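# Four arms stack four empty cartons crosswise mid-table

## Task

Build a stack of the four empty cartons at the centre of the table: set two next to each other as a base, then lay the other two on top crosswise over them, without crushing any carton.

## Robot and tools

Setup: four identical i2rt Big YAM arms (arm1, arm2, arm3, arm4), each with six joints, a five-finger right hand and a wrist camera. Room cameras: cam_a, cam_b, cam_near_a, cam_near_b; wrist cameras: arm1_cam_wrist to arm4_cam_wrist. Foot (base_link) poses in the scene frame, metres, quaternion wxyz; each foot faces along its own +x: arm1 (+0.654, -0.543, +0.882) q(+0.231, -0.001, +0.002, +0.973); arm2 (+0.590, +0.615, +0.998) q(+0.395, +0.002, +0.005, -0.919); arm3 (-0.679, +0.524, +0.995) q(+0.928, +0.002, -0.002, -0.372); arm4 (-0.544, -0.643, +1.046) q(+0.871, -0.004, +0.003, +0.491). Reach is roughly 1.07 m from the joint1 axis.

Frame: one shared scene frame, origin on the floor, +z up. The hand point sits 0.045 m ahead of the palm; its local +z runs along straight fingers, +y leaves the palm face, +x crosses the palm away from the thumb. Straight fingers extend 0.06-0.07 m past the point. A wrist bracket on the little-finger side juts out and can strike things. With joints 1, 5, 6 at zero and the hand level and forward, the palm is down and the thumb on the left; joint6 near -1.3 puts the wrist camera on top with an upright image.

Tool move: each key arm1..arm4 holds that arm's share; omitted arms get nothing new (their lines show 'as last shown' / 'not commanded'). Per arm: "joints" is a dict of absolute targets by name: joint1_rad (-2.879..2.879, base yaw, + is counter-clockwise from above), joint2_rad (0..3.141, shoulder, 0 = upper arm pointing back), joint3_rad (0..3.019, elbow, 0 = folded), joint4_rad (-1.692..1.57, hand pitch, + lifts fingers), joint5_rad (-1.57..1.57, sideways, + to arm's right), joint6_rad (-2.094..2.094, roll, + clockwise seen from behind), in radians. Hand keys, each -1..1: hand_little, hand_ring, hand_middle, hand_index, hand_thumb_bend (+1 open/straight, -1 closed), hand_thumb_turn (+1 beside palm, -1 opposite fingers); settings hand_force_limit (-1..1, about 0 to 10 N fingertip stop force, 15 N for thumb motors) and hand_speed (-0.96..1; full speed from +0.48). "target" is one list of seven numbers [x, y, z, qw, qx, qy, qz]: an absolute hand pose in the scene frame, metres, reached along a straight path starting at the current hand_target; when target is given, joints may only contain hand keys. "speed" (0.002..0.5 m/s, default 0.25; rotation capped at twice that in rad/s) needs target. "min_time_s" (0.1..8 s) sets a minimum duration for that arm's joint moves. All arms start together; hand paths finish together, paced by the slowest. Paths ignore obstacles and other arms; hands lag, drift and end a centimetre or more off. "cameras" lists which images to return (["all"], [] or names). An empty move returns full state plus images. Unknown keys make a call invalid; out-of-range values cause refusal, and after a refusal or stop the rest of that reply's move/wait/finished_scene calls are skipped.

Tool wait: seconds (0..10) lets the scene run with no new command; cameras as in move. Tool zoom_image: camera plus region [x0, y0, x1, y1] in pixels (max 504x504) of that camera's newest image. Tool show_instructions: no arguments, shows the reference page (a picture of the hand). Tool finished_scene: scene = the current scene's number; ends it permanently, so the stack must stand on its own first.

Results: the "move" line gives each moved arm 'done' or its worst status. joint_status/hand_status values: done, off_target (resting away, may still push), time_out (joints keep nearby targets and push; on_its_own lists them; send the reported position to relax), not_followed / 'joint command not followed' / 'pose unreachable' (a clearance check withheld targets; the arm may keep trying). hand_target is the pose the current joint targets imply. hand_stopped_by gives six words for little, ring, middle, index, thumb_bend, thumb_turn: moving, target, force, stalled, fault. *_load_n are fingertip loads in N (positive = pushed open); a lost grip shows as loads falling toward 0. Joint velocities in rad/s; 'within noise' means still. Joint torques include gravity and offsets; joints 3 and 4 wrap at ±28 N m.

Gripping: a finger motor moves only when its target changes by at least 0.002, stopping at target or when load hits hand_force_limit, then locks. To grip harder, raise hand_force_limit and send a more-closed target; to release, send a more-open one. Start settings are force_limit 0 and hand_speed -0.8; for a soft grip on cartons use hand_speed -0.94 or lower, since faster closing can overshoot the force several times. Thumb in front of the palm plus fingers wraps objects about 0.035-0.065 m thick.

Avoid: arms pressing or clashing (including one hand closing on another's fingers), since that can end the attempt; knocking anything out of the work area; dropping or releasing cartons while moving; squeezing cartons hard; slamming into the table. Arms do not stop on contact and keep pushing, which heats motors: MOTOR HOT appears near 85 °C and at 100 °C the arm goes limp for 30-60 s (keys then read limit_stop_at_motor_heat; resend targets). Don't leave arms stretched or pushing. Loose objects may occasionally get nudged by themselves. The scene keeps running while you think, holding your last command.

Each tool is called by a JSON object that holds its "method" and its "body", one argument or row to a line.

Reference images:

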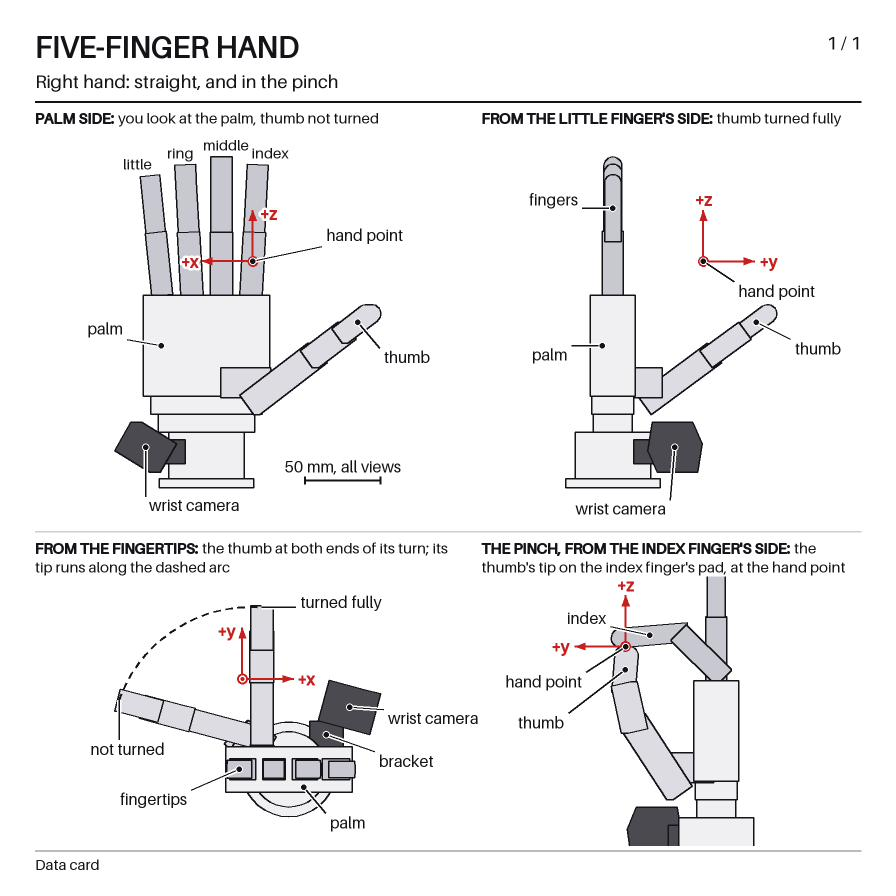

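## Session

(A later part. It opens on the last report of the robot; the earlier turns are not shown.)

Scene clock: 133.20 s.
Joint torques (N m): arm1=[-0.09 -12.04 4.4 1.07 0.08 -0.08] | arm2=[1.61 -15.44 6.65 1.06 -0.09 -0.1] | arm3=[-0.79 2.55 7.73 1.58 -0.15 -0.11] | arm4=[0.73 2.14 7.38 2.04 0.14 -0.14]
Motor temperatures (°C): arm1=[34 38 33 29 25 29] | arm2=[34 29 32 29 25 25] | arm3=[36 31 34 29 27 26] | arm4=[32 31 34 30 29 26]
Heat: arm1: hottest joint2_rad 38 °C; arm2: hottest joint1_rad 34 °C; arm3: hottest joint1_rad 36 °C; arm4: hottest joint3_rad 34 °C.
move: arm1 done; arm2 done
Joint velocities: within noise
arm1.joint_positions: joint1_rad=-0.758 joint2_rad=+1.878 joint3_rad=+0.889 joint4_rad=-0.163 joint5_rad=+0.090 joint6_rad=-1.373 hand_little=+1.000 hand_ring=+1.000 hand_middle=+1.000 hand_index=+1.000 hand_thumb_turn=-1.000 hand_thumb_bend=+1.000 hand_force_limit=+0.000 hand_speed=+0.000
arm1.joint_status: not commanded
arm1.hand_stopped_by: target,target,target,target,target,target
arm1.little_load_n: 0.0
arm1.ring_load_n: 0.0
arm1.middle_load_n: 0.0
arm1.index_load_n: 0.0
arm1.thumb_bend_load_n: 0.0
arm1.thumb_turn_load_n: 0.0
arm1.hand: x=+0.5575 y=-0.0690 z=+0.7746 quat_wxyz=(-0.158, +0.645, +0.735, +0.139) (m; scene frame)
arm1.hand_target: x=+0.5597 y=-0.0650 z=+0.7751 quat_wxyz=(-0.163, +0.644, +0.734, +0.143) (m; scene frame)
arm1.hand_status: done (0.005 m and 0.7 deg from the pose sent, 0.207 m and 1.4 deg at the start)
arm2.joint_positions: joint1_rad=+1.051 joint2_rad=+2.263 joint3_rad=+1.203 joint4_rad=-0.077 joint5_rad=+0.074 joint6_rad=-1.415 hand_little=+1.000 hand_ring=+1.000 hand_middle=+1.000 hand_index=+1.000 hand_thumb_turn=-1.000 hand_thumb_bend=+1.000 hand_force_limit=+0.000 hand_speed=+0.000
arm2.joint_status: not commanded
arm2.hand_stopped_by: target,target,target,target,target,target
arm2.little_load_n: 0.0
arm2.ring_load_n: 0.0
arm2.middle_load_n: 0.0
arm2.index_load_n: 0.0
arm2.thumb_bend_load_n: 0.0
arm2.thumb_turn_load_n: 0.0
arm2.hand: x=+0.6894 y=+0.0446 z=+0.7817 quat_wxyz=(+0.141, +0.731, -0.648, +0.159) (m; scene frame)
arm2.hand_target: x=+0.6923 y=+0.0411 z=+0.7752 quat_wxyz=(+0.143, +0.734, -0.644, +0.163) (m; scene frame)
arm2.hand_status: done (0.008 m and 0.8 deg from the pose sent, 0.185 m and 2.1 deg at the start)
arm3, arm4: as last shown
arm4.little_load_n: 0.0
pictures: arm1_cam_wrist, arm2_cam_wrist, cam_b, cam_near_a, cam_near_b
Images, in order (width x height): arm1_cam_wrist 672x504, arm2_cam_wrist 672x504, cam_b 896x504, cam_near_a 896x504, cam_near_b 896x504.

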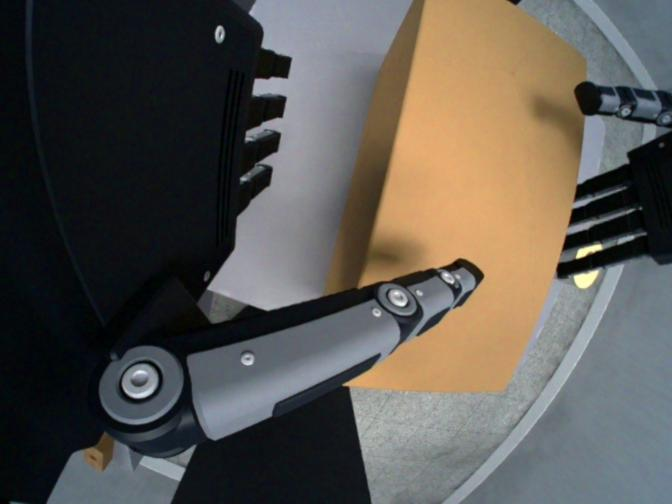

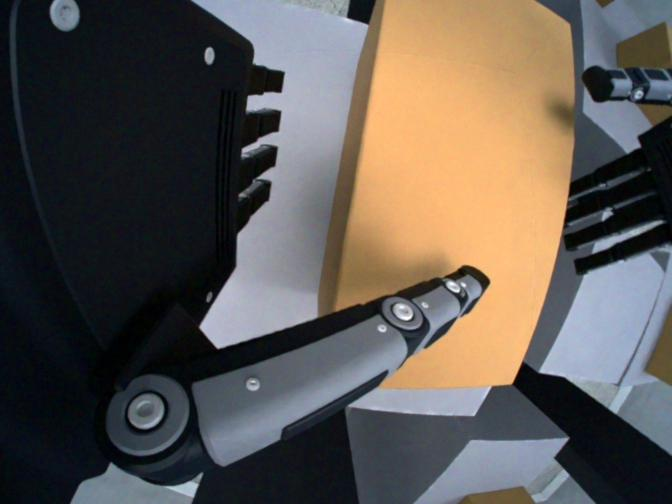

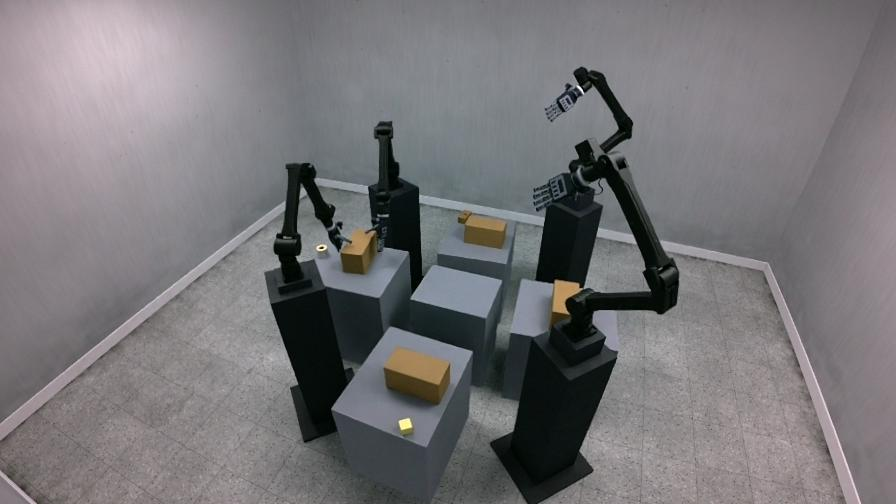

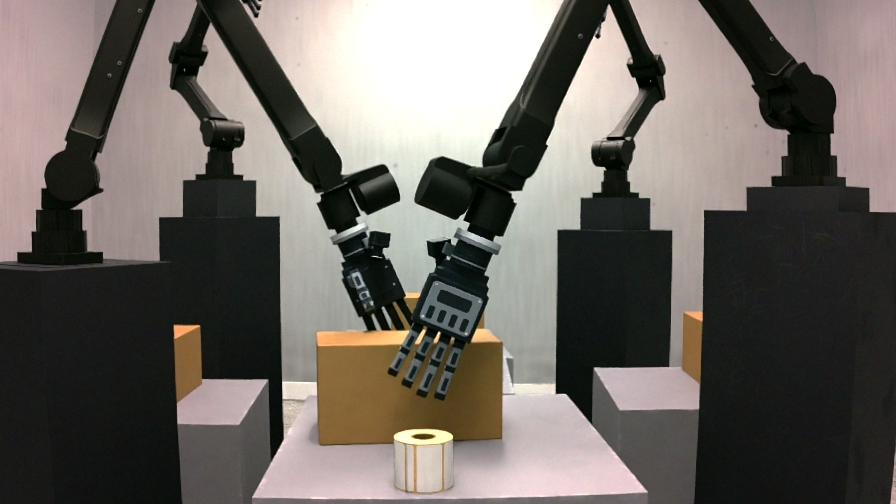

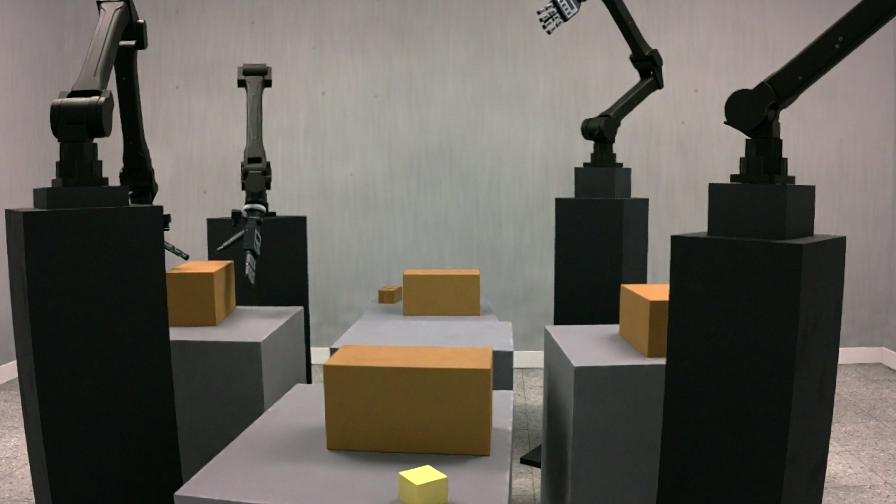

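{"method": "move", "body": {
  "arm1": {"target": [0.6242, -0.0565, 0.775, -0.1627, 0.6437, 0.7340, 0.1427], "speed": 0.04},
  "arm2": {"target": [0.6278, 0.0325, 0.775, -0.1427, -0.7340, 0.6437, -0.1627], "speed": 0.04},
  "cameras": ["arm1_cam_wrist", "arm2_cam_wrist", "cam_near_a", "cam_near_b"]
}}

{"method": "zoom_image", "body": {
  "camera": "cam_near_b",
  "region": [120, 150, 320, 350]
}}

Scene clock: 144.60 s.
Joint torques (N m): arm1=[-0.21 -12.81 3.95 0.99 0.11 -0.09] | arm2=[-0.15 -16.38 4.88 1.14 -0.02 -0.05] | arm3=[-0.79 2.61 7.71 1.59 -0.14 -0.11] | arm4=[0.62 1.96 7.42 2.09 0.1 -0.13]
Motor temperatures (°C): arm1=[34 38 32 29 25 29] | arm2=[34 30 31 29 25 25] | arm3=[36 31 34 29 27 26] | arm4=[32 31 34 30 29 26]
Heat: arm1: hottest joint2_rad 38 °C; arm2: hottest joint1_rad 34 °C; arm3: hottest joint1_rad 36 °C; arm4: hottest joint3_rad 34 °C.
move: arm1 done; arm2 off_target
Joint velocities: within noise
arm1.joint_positions: joint1_rad=-0.902 joint2_rad=+1.878 joint3_rad=+0.865 joint4_rad=-0.141 joint5_rad=+0.025 joint6_rad=-1.507 hand_little=+1.000 hand_ring=+1.000 hand_middle=+1.000 hand_index=+1.000 hand_thumb_turn=-1.000 hand_thumb_bend=+1.000 hand_force_limit=+0.000 hand_speed=+0.000
arm1.joint_status: not commanded
arm1.hand_stopped_by: target,target,target,target,target,target
arm1.little_load_n: 0.0
arm1.ring_load_n: 0.0
arm1.middle_load_n: 0.0
arm1.index_load_n: 0.0
arm1.thumb_bend_load_n: 0.0
arm1.thumb_turn_load_n: 0.0
arm1.hand: x=+0.6195 y=-0.0611 z=+0.7690 quat_wxyz=(-0.155, +0.644, +0.737, +0.134) (m; scene frame)
arm1.hand_target: x=+0.6243 y=-0.0565 z=+0.7751 quat_wxyz=(-0.163, +0.644, +0.734, +0.143) (m; scene frame)
arm1.hand_status: done (0.009 m and 1.3 deg from the pose sent, 0.068 m and 0.7 deg at the start)
arm2.joint_positions: joint1_rad=+0.950 joint2_rad=+2.263 joint3_rad=+1.197 joint4_rad=-0.059 joint5_rad=+0.019 joint6_rad=-1.525 hand_little=+1.000 hand_ring=+1.000 hand_middle=+1.000 hand_index=+1.000 hand_thumb_turn=-1.000 hand_thumb_bend=+1.000 hand_force_limit=+0.000 hand_speed=+0.000
arm2.joint_status: not commanded
arm2.hand_stopped_by: target,target,target,target,target,target
arm2.little_load_n: 0.0
arm2.ring_load_n: 0.0
arm2.middle_load_n: 0.0
arm2.index_load_n: 0.0
arm2.thumb_bend_load_n: 0.0
arm2.thumb_turn_load_n: 0.0
arm2.hand: x=+0.6387 y=+0.0307 z=+0.7809 quat_wxyz=(+0.140, +0.737, -0.640, +0.164) (m; scene frame)
arm2.hand_target: x=+0.6280 y=+0.0328 z=+0.7751 quat_wxyz=(+0.143, +0.734, -0.644, +0.163) (m; scene frame)
arm2.hand_status: off_target (0.013 m and 0.6 deg from the pose sent, 0.063 m and 0.8 deg at the start)
arm3, arm4: as last shown
arm3.ring_load_n: -0.5
arm3.index_load_n: -0.5
pictures: arm1_cam_wrist, arm2_cam_wrist, cam_near_a, cam_near_b
Images, in order (width x height): arm1_cam_wrist 672x504, arm2_cam_wrist 672x504, cam_near_a 896x504, cam_near_b 896x504.

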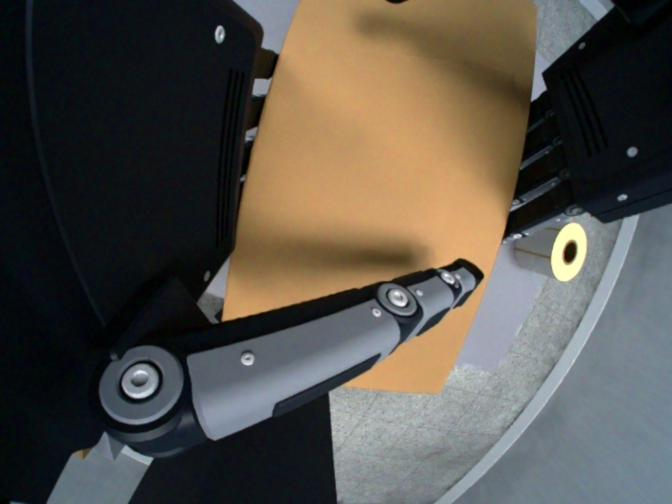

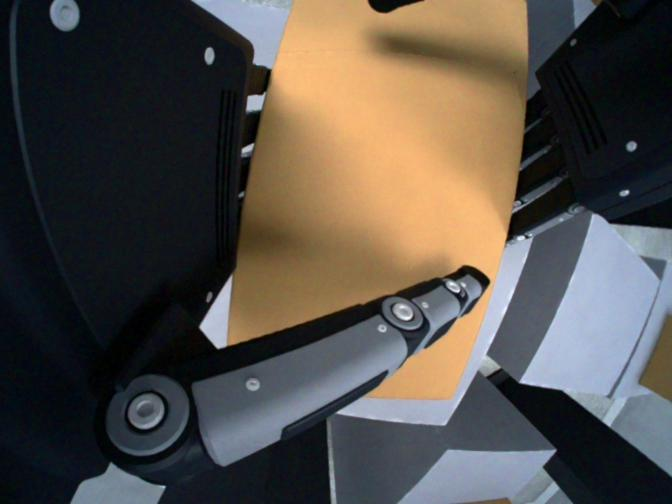

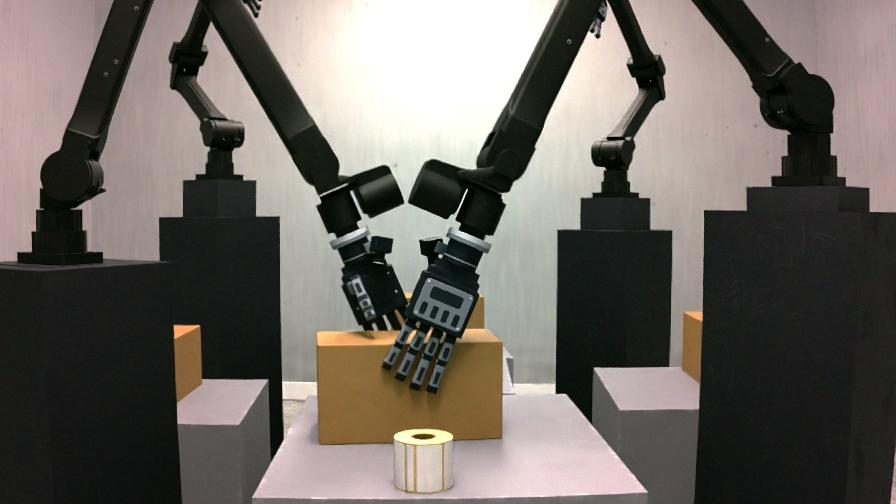

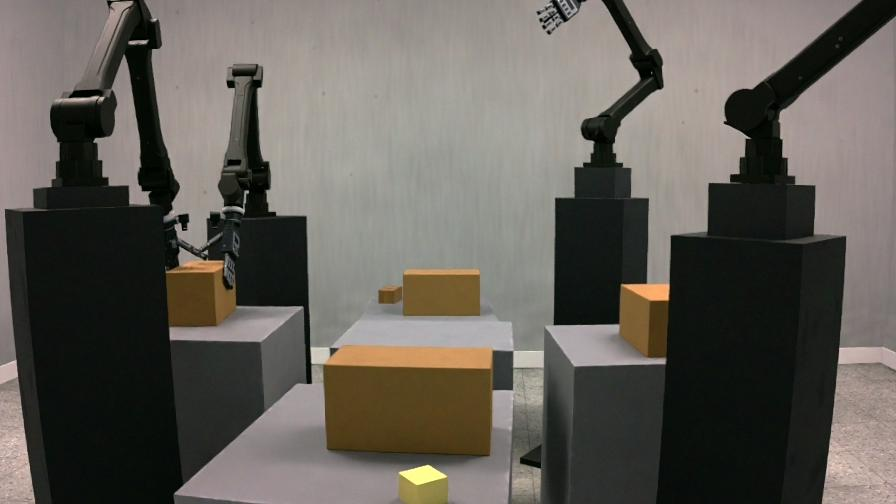

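Scaled by 2.520 from the camera's 896x504 image, which has a finer 1280x720 frame.

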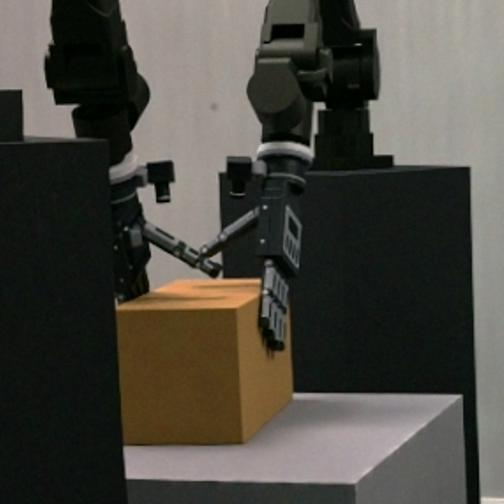

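{"method": "move", "body": {
  "arm1": {"target": [0.6332, -0.0555, 0.775, -0.1627, 0.6437, 0.7340, 0.1427], "speed": 0.03},
  "arm2": {"target": [0.6208, 0.0320, 0.775, -0.1427, -0.7340, 0.6437, -0.1627], "speed": 0.03}
}}

Scene clock: 152.97 s.
Joint torques (N m): arm1=[-0.85 -12.92 3.88 1.02 0.31 -0.03] | arm2=[-1.14 -15.68 4.71 1.13 0.15 -0.08] | arm3=[-0.73 2.49 7.73 1.58 -0.14 -0.12] | arm4=[0.91 2.61 7.45 2 0.11 -0.14]
Motor temperatures (°C): arm1=[34 38 32 29 25 29] | arm2=[34 30 31 29 25 25] | arm3=[36 31 34 29 27 26] | arm4=[32 31 34 30 29 26]
Heat: arm1: hottest joint2_rad 38 °C; arm2: hottest joint1_rad 34 °C; arm3: hottest joint1_rad 36 °C; arm4: hottest joint3_rad 34 °C.
move: arm1 off_target; arm2 off_target
Joint velocities: within noise
arm1.joint_positions: joint1_rad=-0.915 joint2_rad=+1.878 joint3_rad=+0.865 joint4_rad=-0.139 joint5_rad=+0.011 joint6_rad=-1.529 hand_little=+1.000 hand_ring=+1.000 hand_middle=+1.000 hand_index=+1.000 hand_thumb_turn=-1.000 hand_thumb_bend=+1.000 hand_force_limit=+0.000 hand_speed=+0.000
arm1.joint_status: not commanded
arm1.hand_stopped_by: target,target,target,target,target,target
arm1.little_load_n: 0.0
arm1.ring_load_n: 0.0
arm1.middle_load_n: 0.0
arm1.index_load_n: 0.0
arm1.thumb_bend_load_n: 0.0
arm1.thumb_turn_load_n: 0.0
arm1.hand: x=+0.6233 y=-0.0591 z=+0.7689 quat_wxyz=(-0.158, +0.640, +0.741, +0.132) (m; scene frame)
arm1.hand_target: x=+0.6331 y=-0.0555 z=+0.7750 quat_wxyz=(-0.163, +0.644, +0.734, +0.143) (m; scene frame)
arm1.hand_status: off_target (0.012 m and 1.6 deg from the pose sent, 0.016 m and 1.3 deg at the start)
arm2.joint_positions: joint1_rad=+0.948 joint2_rad=+2.263 joint3_rad=+1.197 joint4_rad=-0.055 joint5_rad=+0.008 joint6_rad=-1.538 hand_little=+1.000 hand_ring=+1.000 hand_middle=+1.000 hand_index=+1.000 hand_thumb_turn=-1.000 hand_thumb_bend=+1.000 hand_force_limit=+0.000 hand_speed=+0.000
arm2.joint_status: not commanded
arm2.hand_stopped_by: target,target,target,target,target,target
arm2.little_load_n: 0.5
arm2.ring_load_n: 0.0
arm2.middle_load_n: 0.0
arm2.index_load_n: 0.0
arm2.thumb_bend_load_n: 0.0
arm2.thumb_turn_load_n: 0.0
arm2.hand: x=+0.6399 y=+0.0291 z=+0.7809 quat_wxyz=(+0.138, +0.741, -0.635, +0.168) (m; scene frame)
arm2.hand_target: x=+0.6212 y=+0.0324 z=+0.7752 quat_wxyz=(+0.143, +0.734, -0.644, +0.163) (m; scene frame)
arm2.hand_status: off_target (0.020 m and 1.5 deg from the pose sent, 0.019 m and 0.6 deg at the start)
arm3, arm4: as last shown
arm3.ring_load_n: 0.0
arm3.thumb_turn_load_n: 0.5
arm4.thumb_turn_load_n: 0.0
pictures: none

{"method": "move", "body": {
  "arm1": {"target": [0.6431, -0.0542, 0.777, -0.1627, 0.6437, 0.7340, 0.1427], "speed": 0.03},
  "arm2": {"target": [0.6109, 0.0307, 0.777, -0.1427, -0.7340, 0.6437, -0.1627], "speed": 0.03}
}}

{"method": "move", "body": {
  "arm1": {"target": [0.6431, -0.0542, 0.817, -0.1627, 0.6437, 0.7340, 0.1427], "speed": 0.05},
  "arm2": {"target": [0.6109, 0.0307, 0.817, -0.1427, -0.7340, 0.6437, -0.1627], "speed": 0.05},
  "cameras": ["cam_near_a", "cam_near_b"]
}}

Scene clock: 157.43 s.
Joint torques (N m): arm1=[-1.79 -12.98 3.89 0.8 0.61 -0.05] | arm2=[-1.67 -16.15 4.74 1.06 0.46 -0.11] | arm3=[-0.73 2.55 7.73 1.57 -0.14 -0.11] | arm4=[0.91 2.14 7.35 1.94 0.1 -0.14]
Motor temperatures (°C): arm1=[34 38 31 29 25 29] | arm2=[34 30 30 29 25 25] | arm3=[36 31 34 29 27 26] | arm4=[32 30 34 30 29 26]
Heat: arm1: hottest joint2_rad 38 °C; arm2: hottest joint1_rad 34 °C; arm3: hottest joint1_rad 36 °C; arm4: hottest joint3_rad 34 °C.
move: arm1 off_target; arm2 off_target
Joint velocities: within noise
arm1.joint_positions: joint1_rad=-0.925 joint2_rad=+1.877 joint3_rad=+0.863 joint4_rad=-0.139 joint5_rad=-0.008 joint6_rad=-1.551 hand_little=+1.000 hand_ring=+1.000 hand_middle=+1.000 hand_index=+1.000 hand_thumb_turn=-1.000 hand_thumb_bend=+1.000 hand_force_limit=+0.000 hand_speed=+0.000
arm1.joint_status: not commanded
arm1.hand_stopped_by: target,target,target,target,target,target
arm1.little_load_n: 0.0
arm1.ring_load_n: 0.0
arm1.middle_load_n: 0.0
arm1.index_load_n: 0.0
arm1.thumb_bend_load_n: 0.0
arm1.thumb_turn_load_n: 0.0
arm1.hand: x=+0.6255 y=-0.0587 z=+0.7683 quat_wxyz=(-0.161, +0.634, +0.745, +0.127) (m; scene frame)
arm1.hand_target: x=+0.6428 y=-0.0544 z=+0.7769 quat_wxyz=(-0.163, +0.644, +0.734, +0.143) (m; scene frame)
arm1.hand_status: off_target (0.020 m and 2.5 deg from the pose sent, 0.022 m and 1.6 deg at the start)
arm2.joint_positions: joint1_rad=+0.943 joint2_rad=+2.263 joint3_rad=+1.195 joint4_rad=-0.055 joint5_rad=-0.008 joint6_rad=-1.552 hand_little=+1.000 hand_ring=+1.000 hand_middle=+1.000 hand_index=+1.000 hand_thumb_turn=-1.000 hand_thumb_bend=+1.000 hand_force_limit=+0.000 hand_speed=+0.000
arm2.joint_status: not commanded
arm2.hand_stopped_by: target,target,target,target,target,target
arm2.little_load_n: 0.0
arm2.ring_load_n: 0.0
arm2.middle_load_n: 0.0
arm2.index_load_n: 0.0
arm2.thumb_bend_load_n: 0.0
arm2.thumb_turn_load_n: 0.0
arm2.hand: x=+0.6395 y=+0.0292 z=+0.7800 quat_wxyz=(+0.134, +0.745, -0.630, +0.171) (m; scene frame)
arm2.hand_target: x=+0.6117 y=+0.0314 z=+0.7772 quat_wxyz=(+0.143, +0.734, -0.644, +0.163) (m; scene frame)
arm2.hand_status: off_target (0.029 m and 2.4 deg from the pose sent, 0.029 m and 1.5 deg at the start)
arm3, arm4: as last shown
arm3.index_load_n: 0.0
arm3.thumb_turn_load_n: 0.0
pictures: none

Scene clock: 158.83 s.
Joint torques (N m): arm1=[-1.79 -12.63 5.45 0.29 0.65 -0.04] | arm2=[-1.85 -17.38 5.24 0.06 0.51 -0.07] | arm3=[-0.79 2.61 7.72 1.57 -0.14 -0.12] | arm4=[0.38 2.43 7.23 2.13 0.12 -0.12]
Motor temperatures (°C): arm1=[34 38 31 29 25 29] | arm2=[34 30 30 29 25 25] | arm3=[36 31 34 29 27 26] | arm4=[32 30 34 30 29 26]
Heat: arm1: hottest joint2_rad 38 °C; arm2: hottest joint1_rad 34 °C; arm3: hottest joint1_rad 36 °C; arm4: hottest joint3_rad 34 °C.
move: arm1 off_target; arm2 off_target
Joint velocities: within noise
arm1.joint_positions: joint1_rad=-0.927 joint2_rad=+1.780 joint3_rad=+0.861 joint4_rad=-0.234 joint5_rad=-0.009 joint6_rad=-1.552 hand_little=+1.000 hand_ring=+1.000 hand_middle=+1.000 hand_index=+1.000 hand_thumb_turn=-1.000 hand_thumb_bend=+1.000 hand_force_limit=+0.000 hand_speed=+0.000
arm1.joint_status: not commanded
arm1.hand_stopped_by: target,target,target,target,target,target
arm1.little_load_n: 0.0
arm1.ring_load_n: 0.0
arm1.middle_load_n: 0.0
arm1.index_load_n: 0.0
arm1.thumb_bend_load_n: 0.0
arm1.thumb_turn_load_n: 0.0
arm1.hand: x=+0.6266 y=-0.0622 z=+0.8048 quat_wxyz=(-0.162, +0.634, +0.745, +0.127) (m; scene frame)
arm1.hand_target: x=+0.6429 y=-0.0545 z=+0.8169 quat_wxyz=(-0.163, +0.644, +0.734, +0.143) (m; scene frame)
arm1.hand_status: off_target (0.022 m and 2.5 deg from the pose sent, 0.052 m and 2.5 deg at the start)
arm2.joint_positions: joint1_rad=+0.943 joint2_rad=+2.189 joint3_rad=+1.173 joint4_rad=-0.100 joint5_rad=-0.009 joint6_rad=-1.560 hand_little=+1.000 hand_ring=+1.000 hand_middle=+1.000 hand_index=+1.000 hand_thumb_turn=-1.000 hand_thumb_bend=+1.000 hand_force_limit=+0.000 hand_speed=+0.000
arm2.joint_status: not commanded
arm2.hand_stopped_by: target,target,target,target,target,target
arm2.little_load_n: 0.5
arm2.ring_load_n: 0.0
arm2.middle_load_n: 0.0
arm2.index_load_n: 0.0
arm2.thumb_bend_load_n: 0.0
arm2.thumb_turn_load_n: 0.0
arm2.hand: x=+0.6393 y=+0.0287 z=+0.8117 quat_wxyz=(+0.136, +0.747, -0.627, +0.173) (m; scene frame)
arm2.hand_target: x=+0.6116 y=+0.0311 z=+0.8167 quat_wxyz=(+0.143, +0.734, -0.644, +0.163) (m; scene frame)
arm2.hand_status: off_target (0.029 m and 2.8 deg from the pose sent, 0.047 m and 2.4 deg at the start)
arm3, arm4: as last shown
arm4.thumb_turn_load_n: 0.5
pictures: cam_near_a, cam_near_b
Images, in order (width x height): cam_near_a 896x504, cam_near_b 896x504.

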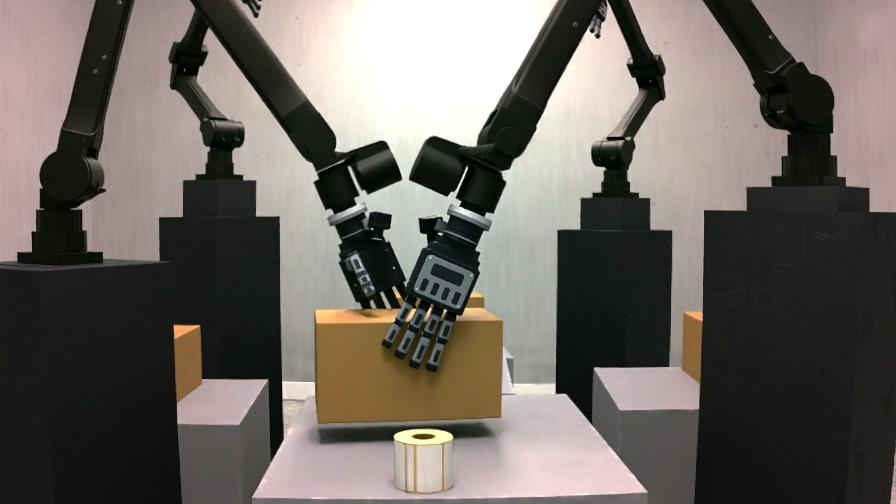

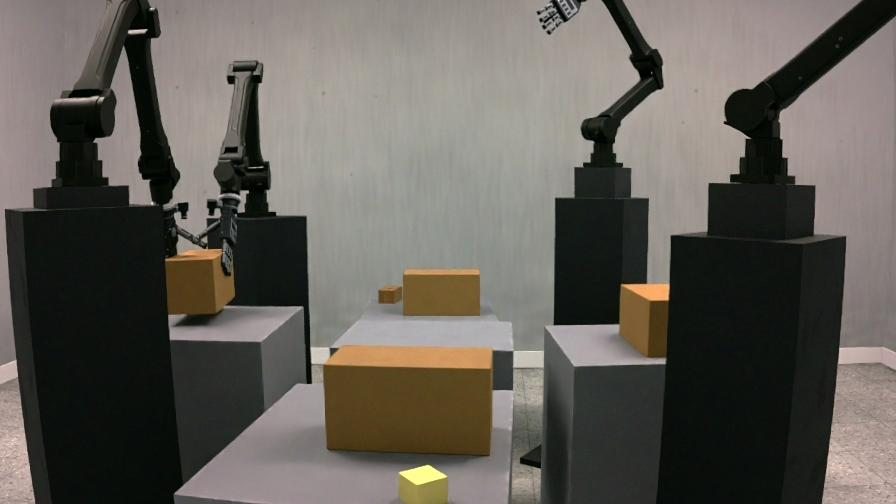

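{"method": "move", "body": {
  "arm1": {"target": [0.6479, -0.0539, 0.86, -0.1627, 0.6437, 0.7340, 0.1427], "speed": 0.06},
  "arm2": {"target": [0.6125, 0.0313, 0.86, -0.1427, -0.7340, 0.6437, -0.1627], "speed": 0.06}
}}

{"method": "move", "body": {
  "arm1": {"target": [0.4571, -0.0529, 0.86, -0.1555, 0.6778, 0.7018, 0.1502], "speed": 0.1},
  "arm2": {"target": [0.4304, 0.0344, 0.86, -0.1502, -0.7018, 0.6778, -0.1555], "speed": 0.1},
  "cameras": ["cam_near_a", "cam_near_b", "cam_b"]
}}

Scene clock: 184.57 s.
Joint torques (N m): arm1=[-2.26 -11.87 7.75 0.03 0.74 0.02] | arm2=[-1.61 -16.73 5.76 0.16 0.76 0.04] | arm3=[-0.85 2.55 7.72 1.59 -0.14 -0.11] | arm4=[0.67 2.43 7.35 1.96 0.12 -0.12]
Motor temperatures (°C): arm1=[34 38 31 29 25 29] | arm2=[34 31 30 29 26 25] | arm3=[36 30 34 29 27 26] | arm4=[32 30 35 29 28 26]
Heat: arm1: hottest joint2_rad 38 °C; arm2: hottest joint1_rad 34 °C; arm3: hottest joint1_rad 36 °C; arm4: hottest joint3_rad 35 °C.
move: arm1 off_target; arm2 off_target
Joint velocities: within noise
arm1.joint_positions: joint1_rad=-0.933 joint2_rad=+1.677 joint3_rad=+0.861 joint4_rad=-0.350 joint5_rad=-0.016 joint6_rad=-1.567 hand_little=+1.000 hand_ring=+1.000 hand_middle=+1.000 hand_index=+1.000 hand_thumb_turn=-1.000 hand_thumb_bend=+1.000 hand_force_limit=+0.000 hand_speed=+0.000
arm1.joint_status: not commanded
arm1.hand_stopped_by: target,target,target,target,target,target
arm1.little_load_n: 0.5
arm1.ring_load_n: 0.0
arm1.middle_load_n: 0.0
arm1.index_load_n: 0.0
arm1.thumb_bend_load_n: 0.0
arm1.thumb_turn_load_n: 0.0
arm1.hand: x=+0.6303 y=-0.0719 z=+0.8420 quat_wxyz=(-0.158, +0.631, +0.750, +0.122) (m; scene frame)
arm1.hand_target: x=+0.6479 y=-0.0548 z=+0.8601 quat_wxyz=(-0.163, +0.644, +0.734, +0.143) (m; scene frame)
arm1.hand_status: off_target (0.031 m and 3.3 deg from the pose sent, 0.060 m and 2.5 deg at the start)
arm2.joint_positions: joint1_rad=+0.943 joint2_rad=+2.093 joint3_rad=+1.164 joint4_rad=-0.182 joint5_rad=-0.015 joint6_rad=-1.563 hand_little=+1.000 hand_ring=+1.000 hand_middle=+1.000 hand_index=+1.000 hand_thumb_turn=-1.000 hand_thumb_bend=+1.000 hand_force_limit=+0.000 hand_speed=+0.000
arm2.joint_status: not commanded
arm2.hand_stopped_by: target,target,target,target,target,target
arm2.little_load_n: 0.5
arm2.ring_load_n: 0.0
arm2.middle_load_n: 0.0
arm2.index_load_n: 0.0
arm2.thumb_bend_load_n: 0.0
arm2.thumb_turn_load_n: 0.0
arm2.hand: x=+0.6408 y=+0.0264 z=+0.8556 quat_wxyz=(+0.135, +0.748, -0.625, +0.177) (m; scene frame)
arm2.hand_target: x=+0.6134 y=+0.0315 z=+0.8596 quat_wxyz=(+0.143, +0.734, -0.644, +0.163) (m; scene frame)
arm2.hand_status: off_target (0.029 m and 3.2 deg from the pose sent, 0.055 m and 2.8 deg at the start)
arm3.joint_positions: joint1_rad=+0.116 joint2_rad=+0.639 joint3_rad=+1.415 joint4_rad=-1.509 joint5_rad=-0.286 joint6_rad=-1.287 hand_little=+1.000 hand_ring=+1.000 hand_middle=+1.000 hand_index=+1.000 hand_thumb_turn=-1.000 hand_thumb_bend=+1.000 hand_force_limit=+0.000 hand_speed=+0.000
arm3.joint_status: not commanded
arm3.hand_stopped_by: target,target,target,target,target,target
arm3.little_load_n: 0.0
arm3.ring_load_n: 0.0
arm3.middle_load_n: 0.0
arm3.index_load_n: 0.0
arm3.thumb_bend_load_n: 0.0
arm3.thumb_turn_load_n: 0.0
arm3.hand: x=-0.5147 y=+0.4055 z=+1.4562 quat_wxyz=(-0.057, +0.833, -0.354, +0.421) (m; scene frame)
arm3.hand_target: x=-0.5153 y=+0.4059 z=+1.4648 quat_wxyz=(-0.055, +0.830, -0.351, +0.431) (m; scene frame)
arm3.hand_status: not commanded
arm4.joint_positions: joint1_rad=-0.296 joint2_rad=+0.556 joint3_rad=+1.375 joint4_rad=-1.444 joint5_rad=+0.075 joint6_rad=-1.442 hand_little=+1.000 hand_ring=+1.000 hand_middle=+1.000 hand_index=+1.000 hand_thumb_turn=-1.000 hand_thumb_bend=+1.000 hand_force_limit=+0.000 hand_speed=+0.000
arm4.joint_status: not commanded
arm4.hand_stopped_by: target,target,target,target,target,target
arm4.little_load_n: 0.0
arm4.ring_load_n: 0.0
arm4.middle_load_n: 0.0
arm4.index_load_n: 0.0
arm4.thumb_bend_load_n: -0.5
arm4.thumb_turn_load_n: 0.5
arm4.hand: x=-0.3562 y=-0.5650 z=+1.5267 quat_wxyz=(-0.156, +0.856, +0.249, +0.426) (m; scene frame)
arm4.hand_target: x=-0.3569 y=-0.5656 z=+1.5369 quat_wxyz=(-0.160, +0.851, +0.247, +0.436) (m; scene frame)
arm4.hand_status: not commanded
pictures: none

Scene clock: 187.27 s.
Joint torques (N m): arm1=[-1.08 -12.34 7.88 -0.35 1.02 0.25] | arm2=[-2.08 -15.56 9.33 0.16 0.69 0.01] | arm3=[-0.67 2.55 7.71 1.58 -0.14 -0.11] | arm4=[1.2 2.49 7.25 2.09 0.11 -0.15]
Motor temperatures (°C): arm1=[34 38 32 29 25 29] | arm2=[34 31 30 29 26 25] | arm3=[36 30 34 29 27 26] | arm4=[32 30 35 29 28 26]
Heat: arm1: hottest joint2_rad 38 °C; arm2: hottest joint1_rad 34 °C; arm3: hottest joint1_rad 36 °C; arm4: hottest joint3_rad 35 °C.
move: arm1 off_target; arm2 off_target
Joint velocities: within noise
arm1.joint_positions: joint1_rad=-0.550 joint2_rad=+1.810 joint3_rad=+1.096 joint4_rad=-0.462 joint5_rad=+0.180 joint6_rad=-1.141 hand_little=+1.000 hand_ring=+1.000 hand_middle=+1.000 hand_index=+1.000 hand_thumb_turn=-1.000 hand_thumb_bend=+1.000 hand_force_limit=+0.000 hand_speed=+0.000
arm1.joint_status: not commanded
arm1.hand_stopped_by: target,target,target,target,target,target
arm1.little_load_n: 1.0
arm1.ring_load_n: 0.0
arm1.middle_load_n: 0.0
arm1.index_load_n: 0.0
arm1.thumb_bend_load_n: 0.0
arm1.thumb_turn_load_n: 0.0
arm1.hand: x=+0.4469 y=-0.0640 z=+0.8540 quat_wxyz=(-0.160, +0.660, +0.721, +0.140) (m; scene frame)
arm1.hand_target: x=+0.4571 y=-0.0532 z=+0.8602 quat_wxyz=(-0.156, +0.678, +0.702, +0.150) (m; scene frame)
arm1.hand_status: off_target (0.016 m and 3.3 deg from the pose sent, 0.175 m and 8.3 deg at the start)
arm2.joint_positions: joint1_rad=+0.617 joint2_rad=+2.080 joint3_rad=+1.145 joint4_rad=-0.205 joint5_rad=-0.119 joint6_rad=-1.778 hand_little=+1.000 hand_ring=+1.000 hand_middle=+1.000 hand_index=+1.000 hand_thumb_turn=-1.000 hand_thumb_bend=+1.000 hand_force_limit=+0.000 hand_speed=+0.000
arm2.joint_status: not commanded
arm2.hand_stopped_by: target,target,target,target,target,target
arm2.little_load_n: 0.5
arm2.ring_load_n: 0.0
arm2.middle_load_n: 0.0
arm2.index_load_n: 0.0
arm2.thumb_bend_load_n: 0.0
arm2.thumb_turn_load_n: 0.0
arm2.hand: x=+0.4636 y=+0.0382 z=+0.8554 quat_wxyz=(+0.137, +0.721, -0.659, +0.166) (m; scene frame)
arm2.hand_target: x=+0.4311 y=+0.0357 z=+0.8604 quat_wxyz=(+0.150, +0.702, -0.678, +0.156) (m; scene frame)
arm2.hand_status: off_target (0.034 m and 3.6 deg from the pose sent, 0.211 m and 8.6 deg at the start)
arm3, arm4: as last shown
arm3.thumb_turn_load_n: 0.5
arm4.thumb_bend_load_n: 0.0
arm4.thumb_turn_load_n: 0.0
pictures: cam_b, cam_near_a, cam_near_b
Images, in order (width x height): cam_b 896x504, cam_near_a 896x504, cam_near_b 896x504.

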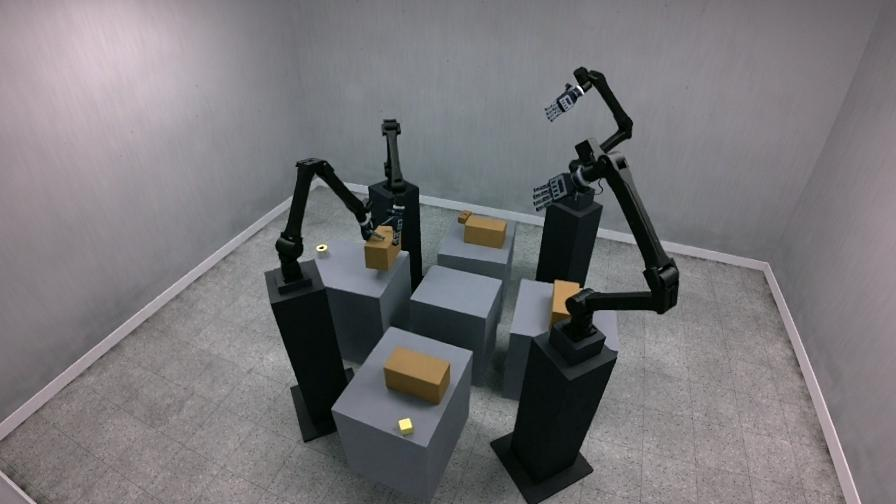

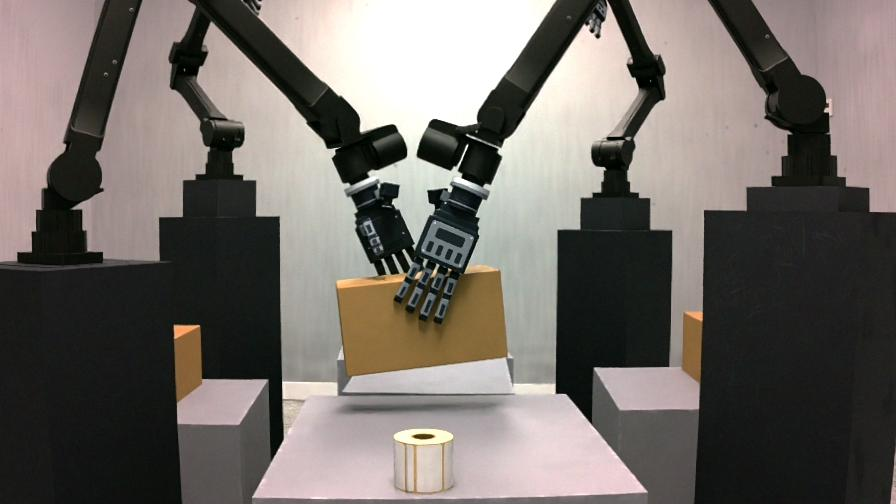

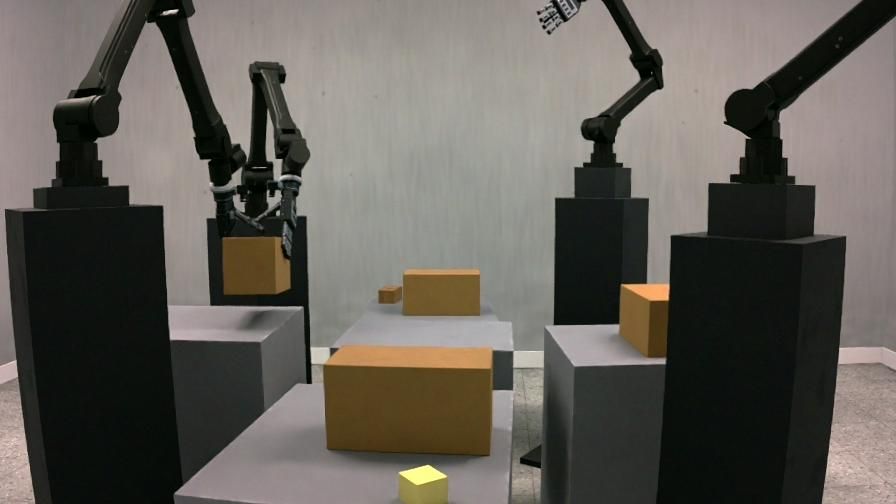

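{"method": "move", "body": {
  "arm1": {"target": [0.2665, -0.0519, 0.865, -0.1485, 0.7101, 0.6677, 0.1577], "speed": 0.1},
  "arm2": {"target": [0.2483, 0.0375, 0.865, -0.1577, -0.6677, 0.7101, -0.1485], "speed": 0.1}
}}

{"method": "move", "body": {
  "arm1": {"target": [0.0760, -0.0510, 0.865, -0.1405, 0.7424, 0.6340, 0.1646], "speed": 0.1},
  "arm2": {"target": [0.0662, 0.0407, 0.865, -0.1646, -0.6340, 0.7424, -0.1405], "speed": 0.1},
  "cameras": ["arm1_cam_wrist", "arm2_cam_wrist", "cam_a", "cam_b", "cam_near_a", "cam_near_b"]
}}

Scene clock: 194.07 s.
Joint torques (N m): arm1=[-0.62 -16.56 8.85 -0.75 0.86 0.22] | arm2=[-2.9 -15.97 11.93 0.13 0.53 0.06] | arm3=[-0.79 2.55 7.72 1.59 -0.14 -0.11] | arm4=[0.62 1.96 7.42 2 0.11 -0.13]
Motor temperatures (°C): arm1=[34 38 32 29 26 29] | arm2=[34 31 30 29 26 25] | arm3=[36 30 34 29 27 26] | arm4=[32 30 35 29 28 26]
Heat: arm1: hottest joint2_rad 38 °C; arm2: hottest joint1_rad 34 °C; arm3: hottest joint1_rad 36 °C; arm4: hottest joint3_rad 35 °C.
move: arm1 off_target; arm2 off_target
Joint velocities: within noise
arm1.joint_positions: joint1_rad=-0.291 joint2_rad=+2.088 joint3_rad=+1.575 joint4_rad=-0.751 joint5_rad=+0.312 joint6_rad=-0.787 hand_little=+1.000 hand_ring=+1.000 hand_middle=+1.000 hand_index=+1.000 hand_thumb_turn=-1.000 hand_thumb_bend=+1.000 hand_force_limit=+0.000 hand_speed=+0.000
arm1.joint_status: not commanded
arm1.hand_stopped_by: target,target,target,target,target,target
arm1.little_load_n: 0.5
arm1.ring_load_n: 0.0
arm1.middle_load_n: 0.0
arm1.index_load_n: 0.0
arm1.thumb_bend_load_n: 0.0
arm1.thumb_turn_load_n: 0.5
arm1.hand: x=+0.2614 y=-0.0625 z=+0.8581 quat_wxyz=(-0.151, +0.697, +0.684, +0.151) (m; scene frame)
arm1.hand_target: x=+0.2666 y=-0.0521 z=+0.8650 quat_wxyz=(-0.149, +0.711, +0.669, +0.158) (m; scene frame)
arm1.hand_status: off_target (0.014 m and 2.6 deg from the pose sent, 0.181 m and 8.7 deg at the start)
arm2.joint_positions: joint1_rad=+0.319 joint2_rad=+2.159 joint3_rad=+1.346 joint4_rad=-0.358 joint5_rad=-0.200 joint6_rad=-1.960 hand_little=+1.000 hand_ring=+1.000 hand_middle=+1.000 hand_index=+1.000 hand_thumb_turn=-1.000 hand_thumb_bend=+1.000 hand_force_limit=+0.000 hand_speed=+0.000
arm2.joint_status: not commanded
arm2.hand_stopped_by: target,target,target,target,target,target
arm2.little_load_n: 0.0
arm2.ring_load_n: 0.0
arm2.middle_load_n: 0.0
arm2.index_load_n: 0.0
arm2.thumb_bend_load_n: 0.0
arm2.thumb_turn_load_n: 0.0
arm2.hand: x=+0.2855 y=+0.0371 z=+0.8643 quat_wxyz=(+0.145, +0.687, -0.694, +0.159) (m; scene frame)
arm2.hand_target: x=+0.2494 y=+0.0394 z=+0.8656 quat_wxyz=(+0.158, +0.669, -0.711, +0.149) (m; scene frame)
arm2.hand_status: off_target (0.037 m and 3.4 deg from the pose sent, 0.215 m and 9.0 deg at the start)
arm3, arm4: as last shown
arm4.index_load_n: 0.5
arm4.thumb_turn_load_n: 0.5
pictures: none

Scene clock: 197.27 s.
Joint torques (N m): arm1=[-0.44 -21.71 10.7 -0.77 0.7 0.16] | arm2=[-2.73 -18.67 14.31 0.2 0.3 -0.03] | arm3=[-0.79 2.61 7.73 1.61 -0.15 -0.11] | arm4=[0.97 2.32 7.31 2.07 0.11 -0.12]
Motor temperatures (°C): arm1=[34 38 32 29 26 29] | arm2=[34 31 30 29 26 25] | arm3=[36 30 34 29 27 26] | arm4=[32 30 35 29 28 26]
Heat: arm1: hottest joint2_rad 38 °C; arm2: hottest joint1_rad 34 °C; arm3: hottest joint1_rad 36 °C; arm4: hottest joint3_rad 35 °C.
move: arm1 off_target; arm2 off_target
Joint velocities: within noise
arm1.joint_positions: joint1_rad=-0.128 joint2_rad=+2.641 joint3_rad=+2.591 joint4_rad=-1.329 joint5_rad=+0.382 joint6_rad=-0.509 hand_little=+1.000 hand_ring=+1.000 hand_middle=+1.000 hand_index=+1.000 hand_thumb_turn=-1.000 hand_thumb_bend=+1.000 hand_force_limit=+0.000 hand_speed=+0.000
arm1.joint_status: not commanded
arm1.hand_stopped_by: target,target,target,target,target,target
arm1.little_load_n: 0.0
arm1.ring_load_n: 0.0
arm1.middle_load_n: 0.0
arm1.index_load_n: 0.0
arm1.thumb_bend_load_n: 0.0
arm1.thumb_turn_load_n: 0.0
arm1.hand: x=+0.0745 y=-0.0614 z=+0.8513 quat_wxyz=(-0.134, +0.732, +0.648, +0.162) (m; scene frame)
arm1.hand_target: x=+0.0765 y=-0.0514 z=+0.8649 quat_wxyz=(-0.142, +0.742, +0.634, +0.164) (m; scene frame)
arm1.hand_status: off_target (0.017 m and 2.2 deg from the pose sent, 0.186 m and 8.0 deg at the start)
arm2.joint_positions: joint1_rad=+0.093 joint2_rad=+2.374 joint3_rad=+1.772 joint4_rad=-0.608 joint5_rad=-0.245 joint6_rad=-2.079 hand_little=+1.000 hand_ring=+1.000 hand_middle=+1.000 hand_index=+1.000 hand_thumb_turn=-1.000 hand_thumb_bend=+1.000 hand_force_limit=+0.000 hand_speed=+0.000
arm2.joint_status: not commanded
arm2.hand_stopped_by: target,target,target,target,target,target
arm2.little_load_n: 0.0
arm2.ring_load_n: 0.0
arm2.middle_load_n: 0.0
arm2.index_load_n: 0.0
arm2.thumb_bend_load_n: 0.0
arm2.thumb_turn_load_n: 0.0
arm2.hand: x=+0.1070 y=+0.0334 z=+0.8603 quat_wxyz=(+0.148, +0.651, -0.729, +0.149) (m; scene frame)
arm2.hand_target: x=+0.0678 y=+0.0429 z=+0.8659 quat_wxyz=(+0.165, +0.634, -0.742, +0.140) (m; scene frame)
arm2.hand_status: off_target (0.042 m and 3.3 deg from the pose sent, 0.219 m and 8.7 deg at the start)
arm3, arm4: as last shown
arm3.thumb_turn_load_n: 0.0
arm4.index_load_n: 0.0
arm4.thumb_turn_load_n: 0.0
pictures: arm1_cam_wrist, arm2_cam_wrist, cam_a, cam_b, cam_near_a, cam_near_b
Images, in order (width x height): arm1_cam_wrist 672x504, arm2_cam_wrist 672x504, cam_a 896x504, cam_b 896x504, cam_near_a 896x504, cam_near_b 896x504.

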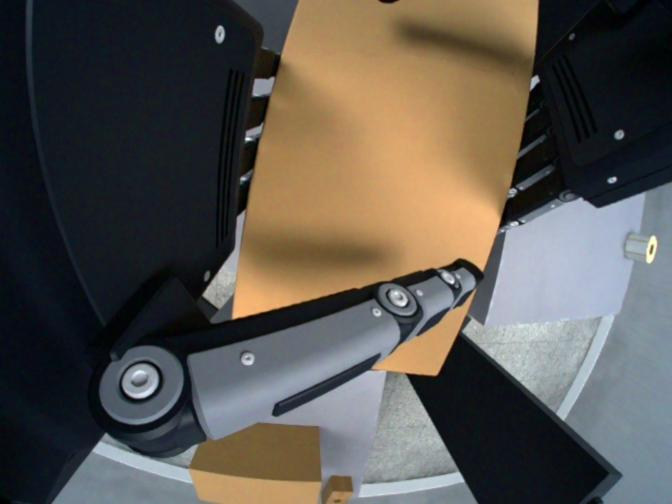

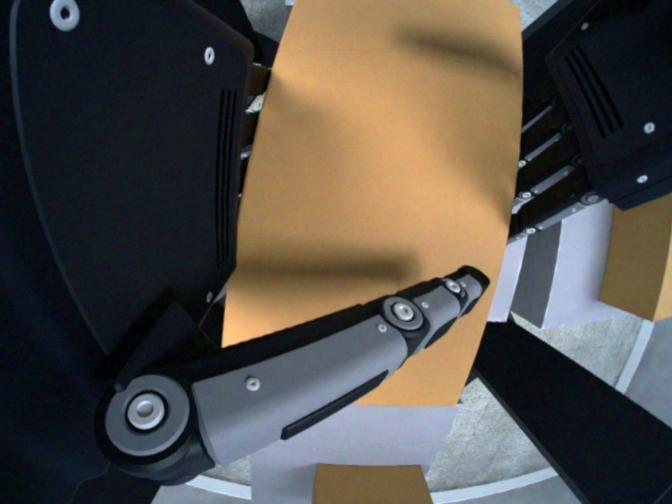

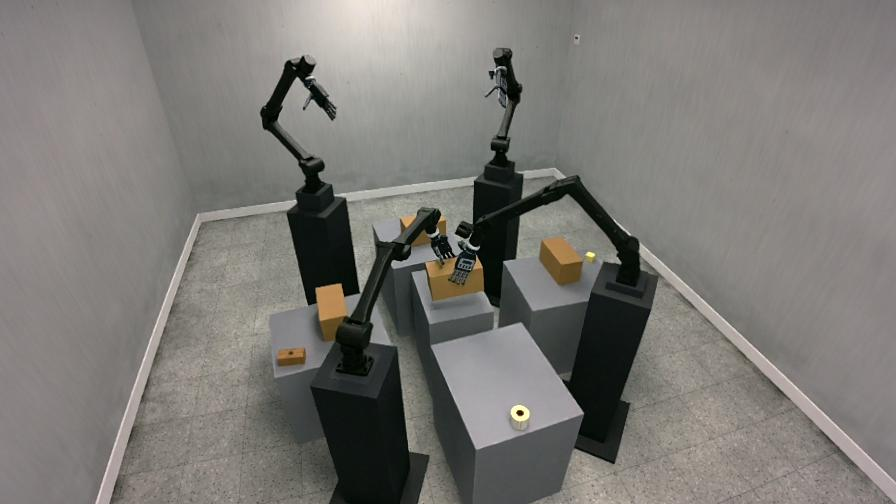

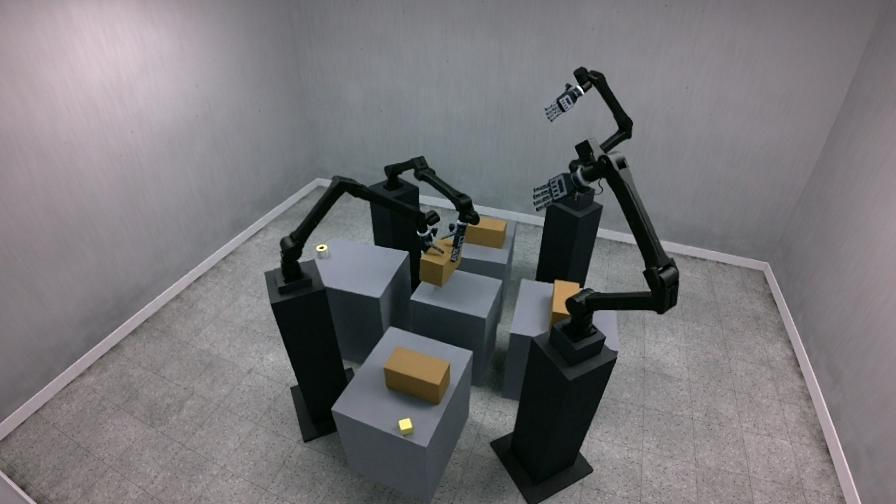

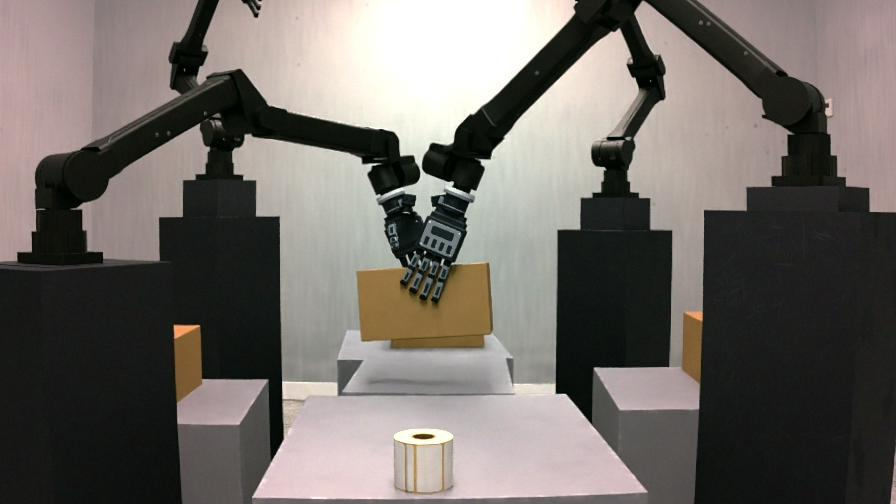

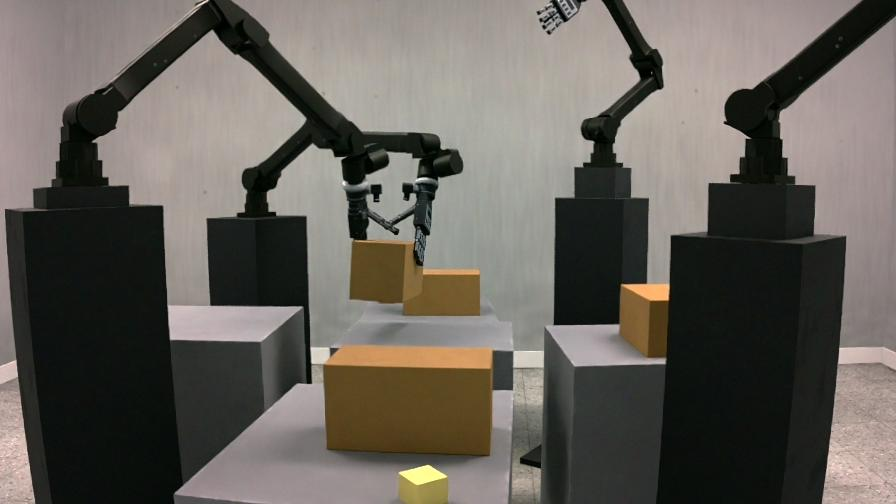

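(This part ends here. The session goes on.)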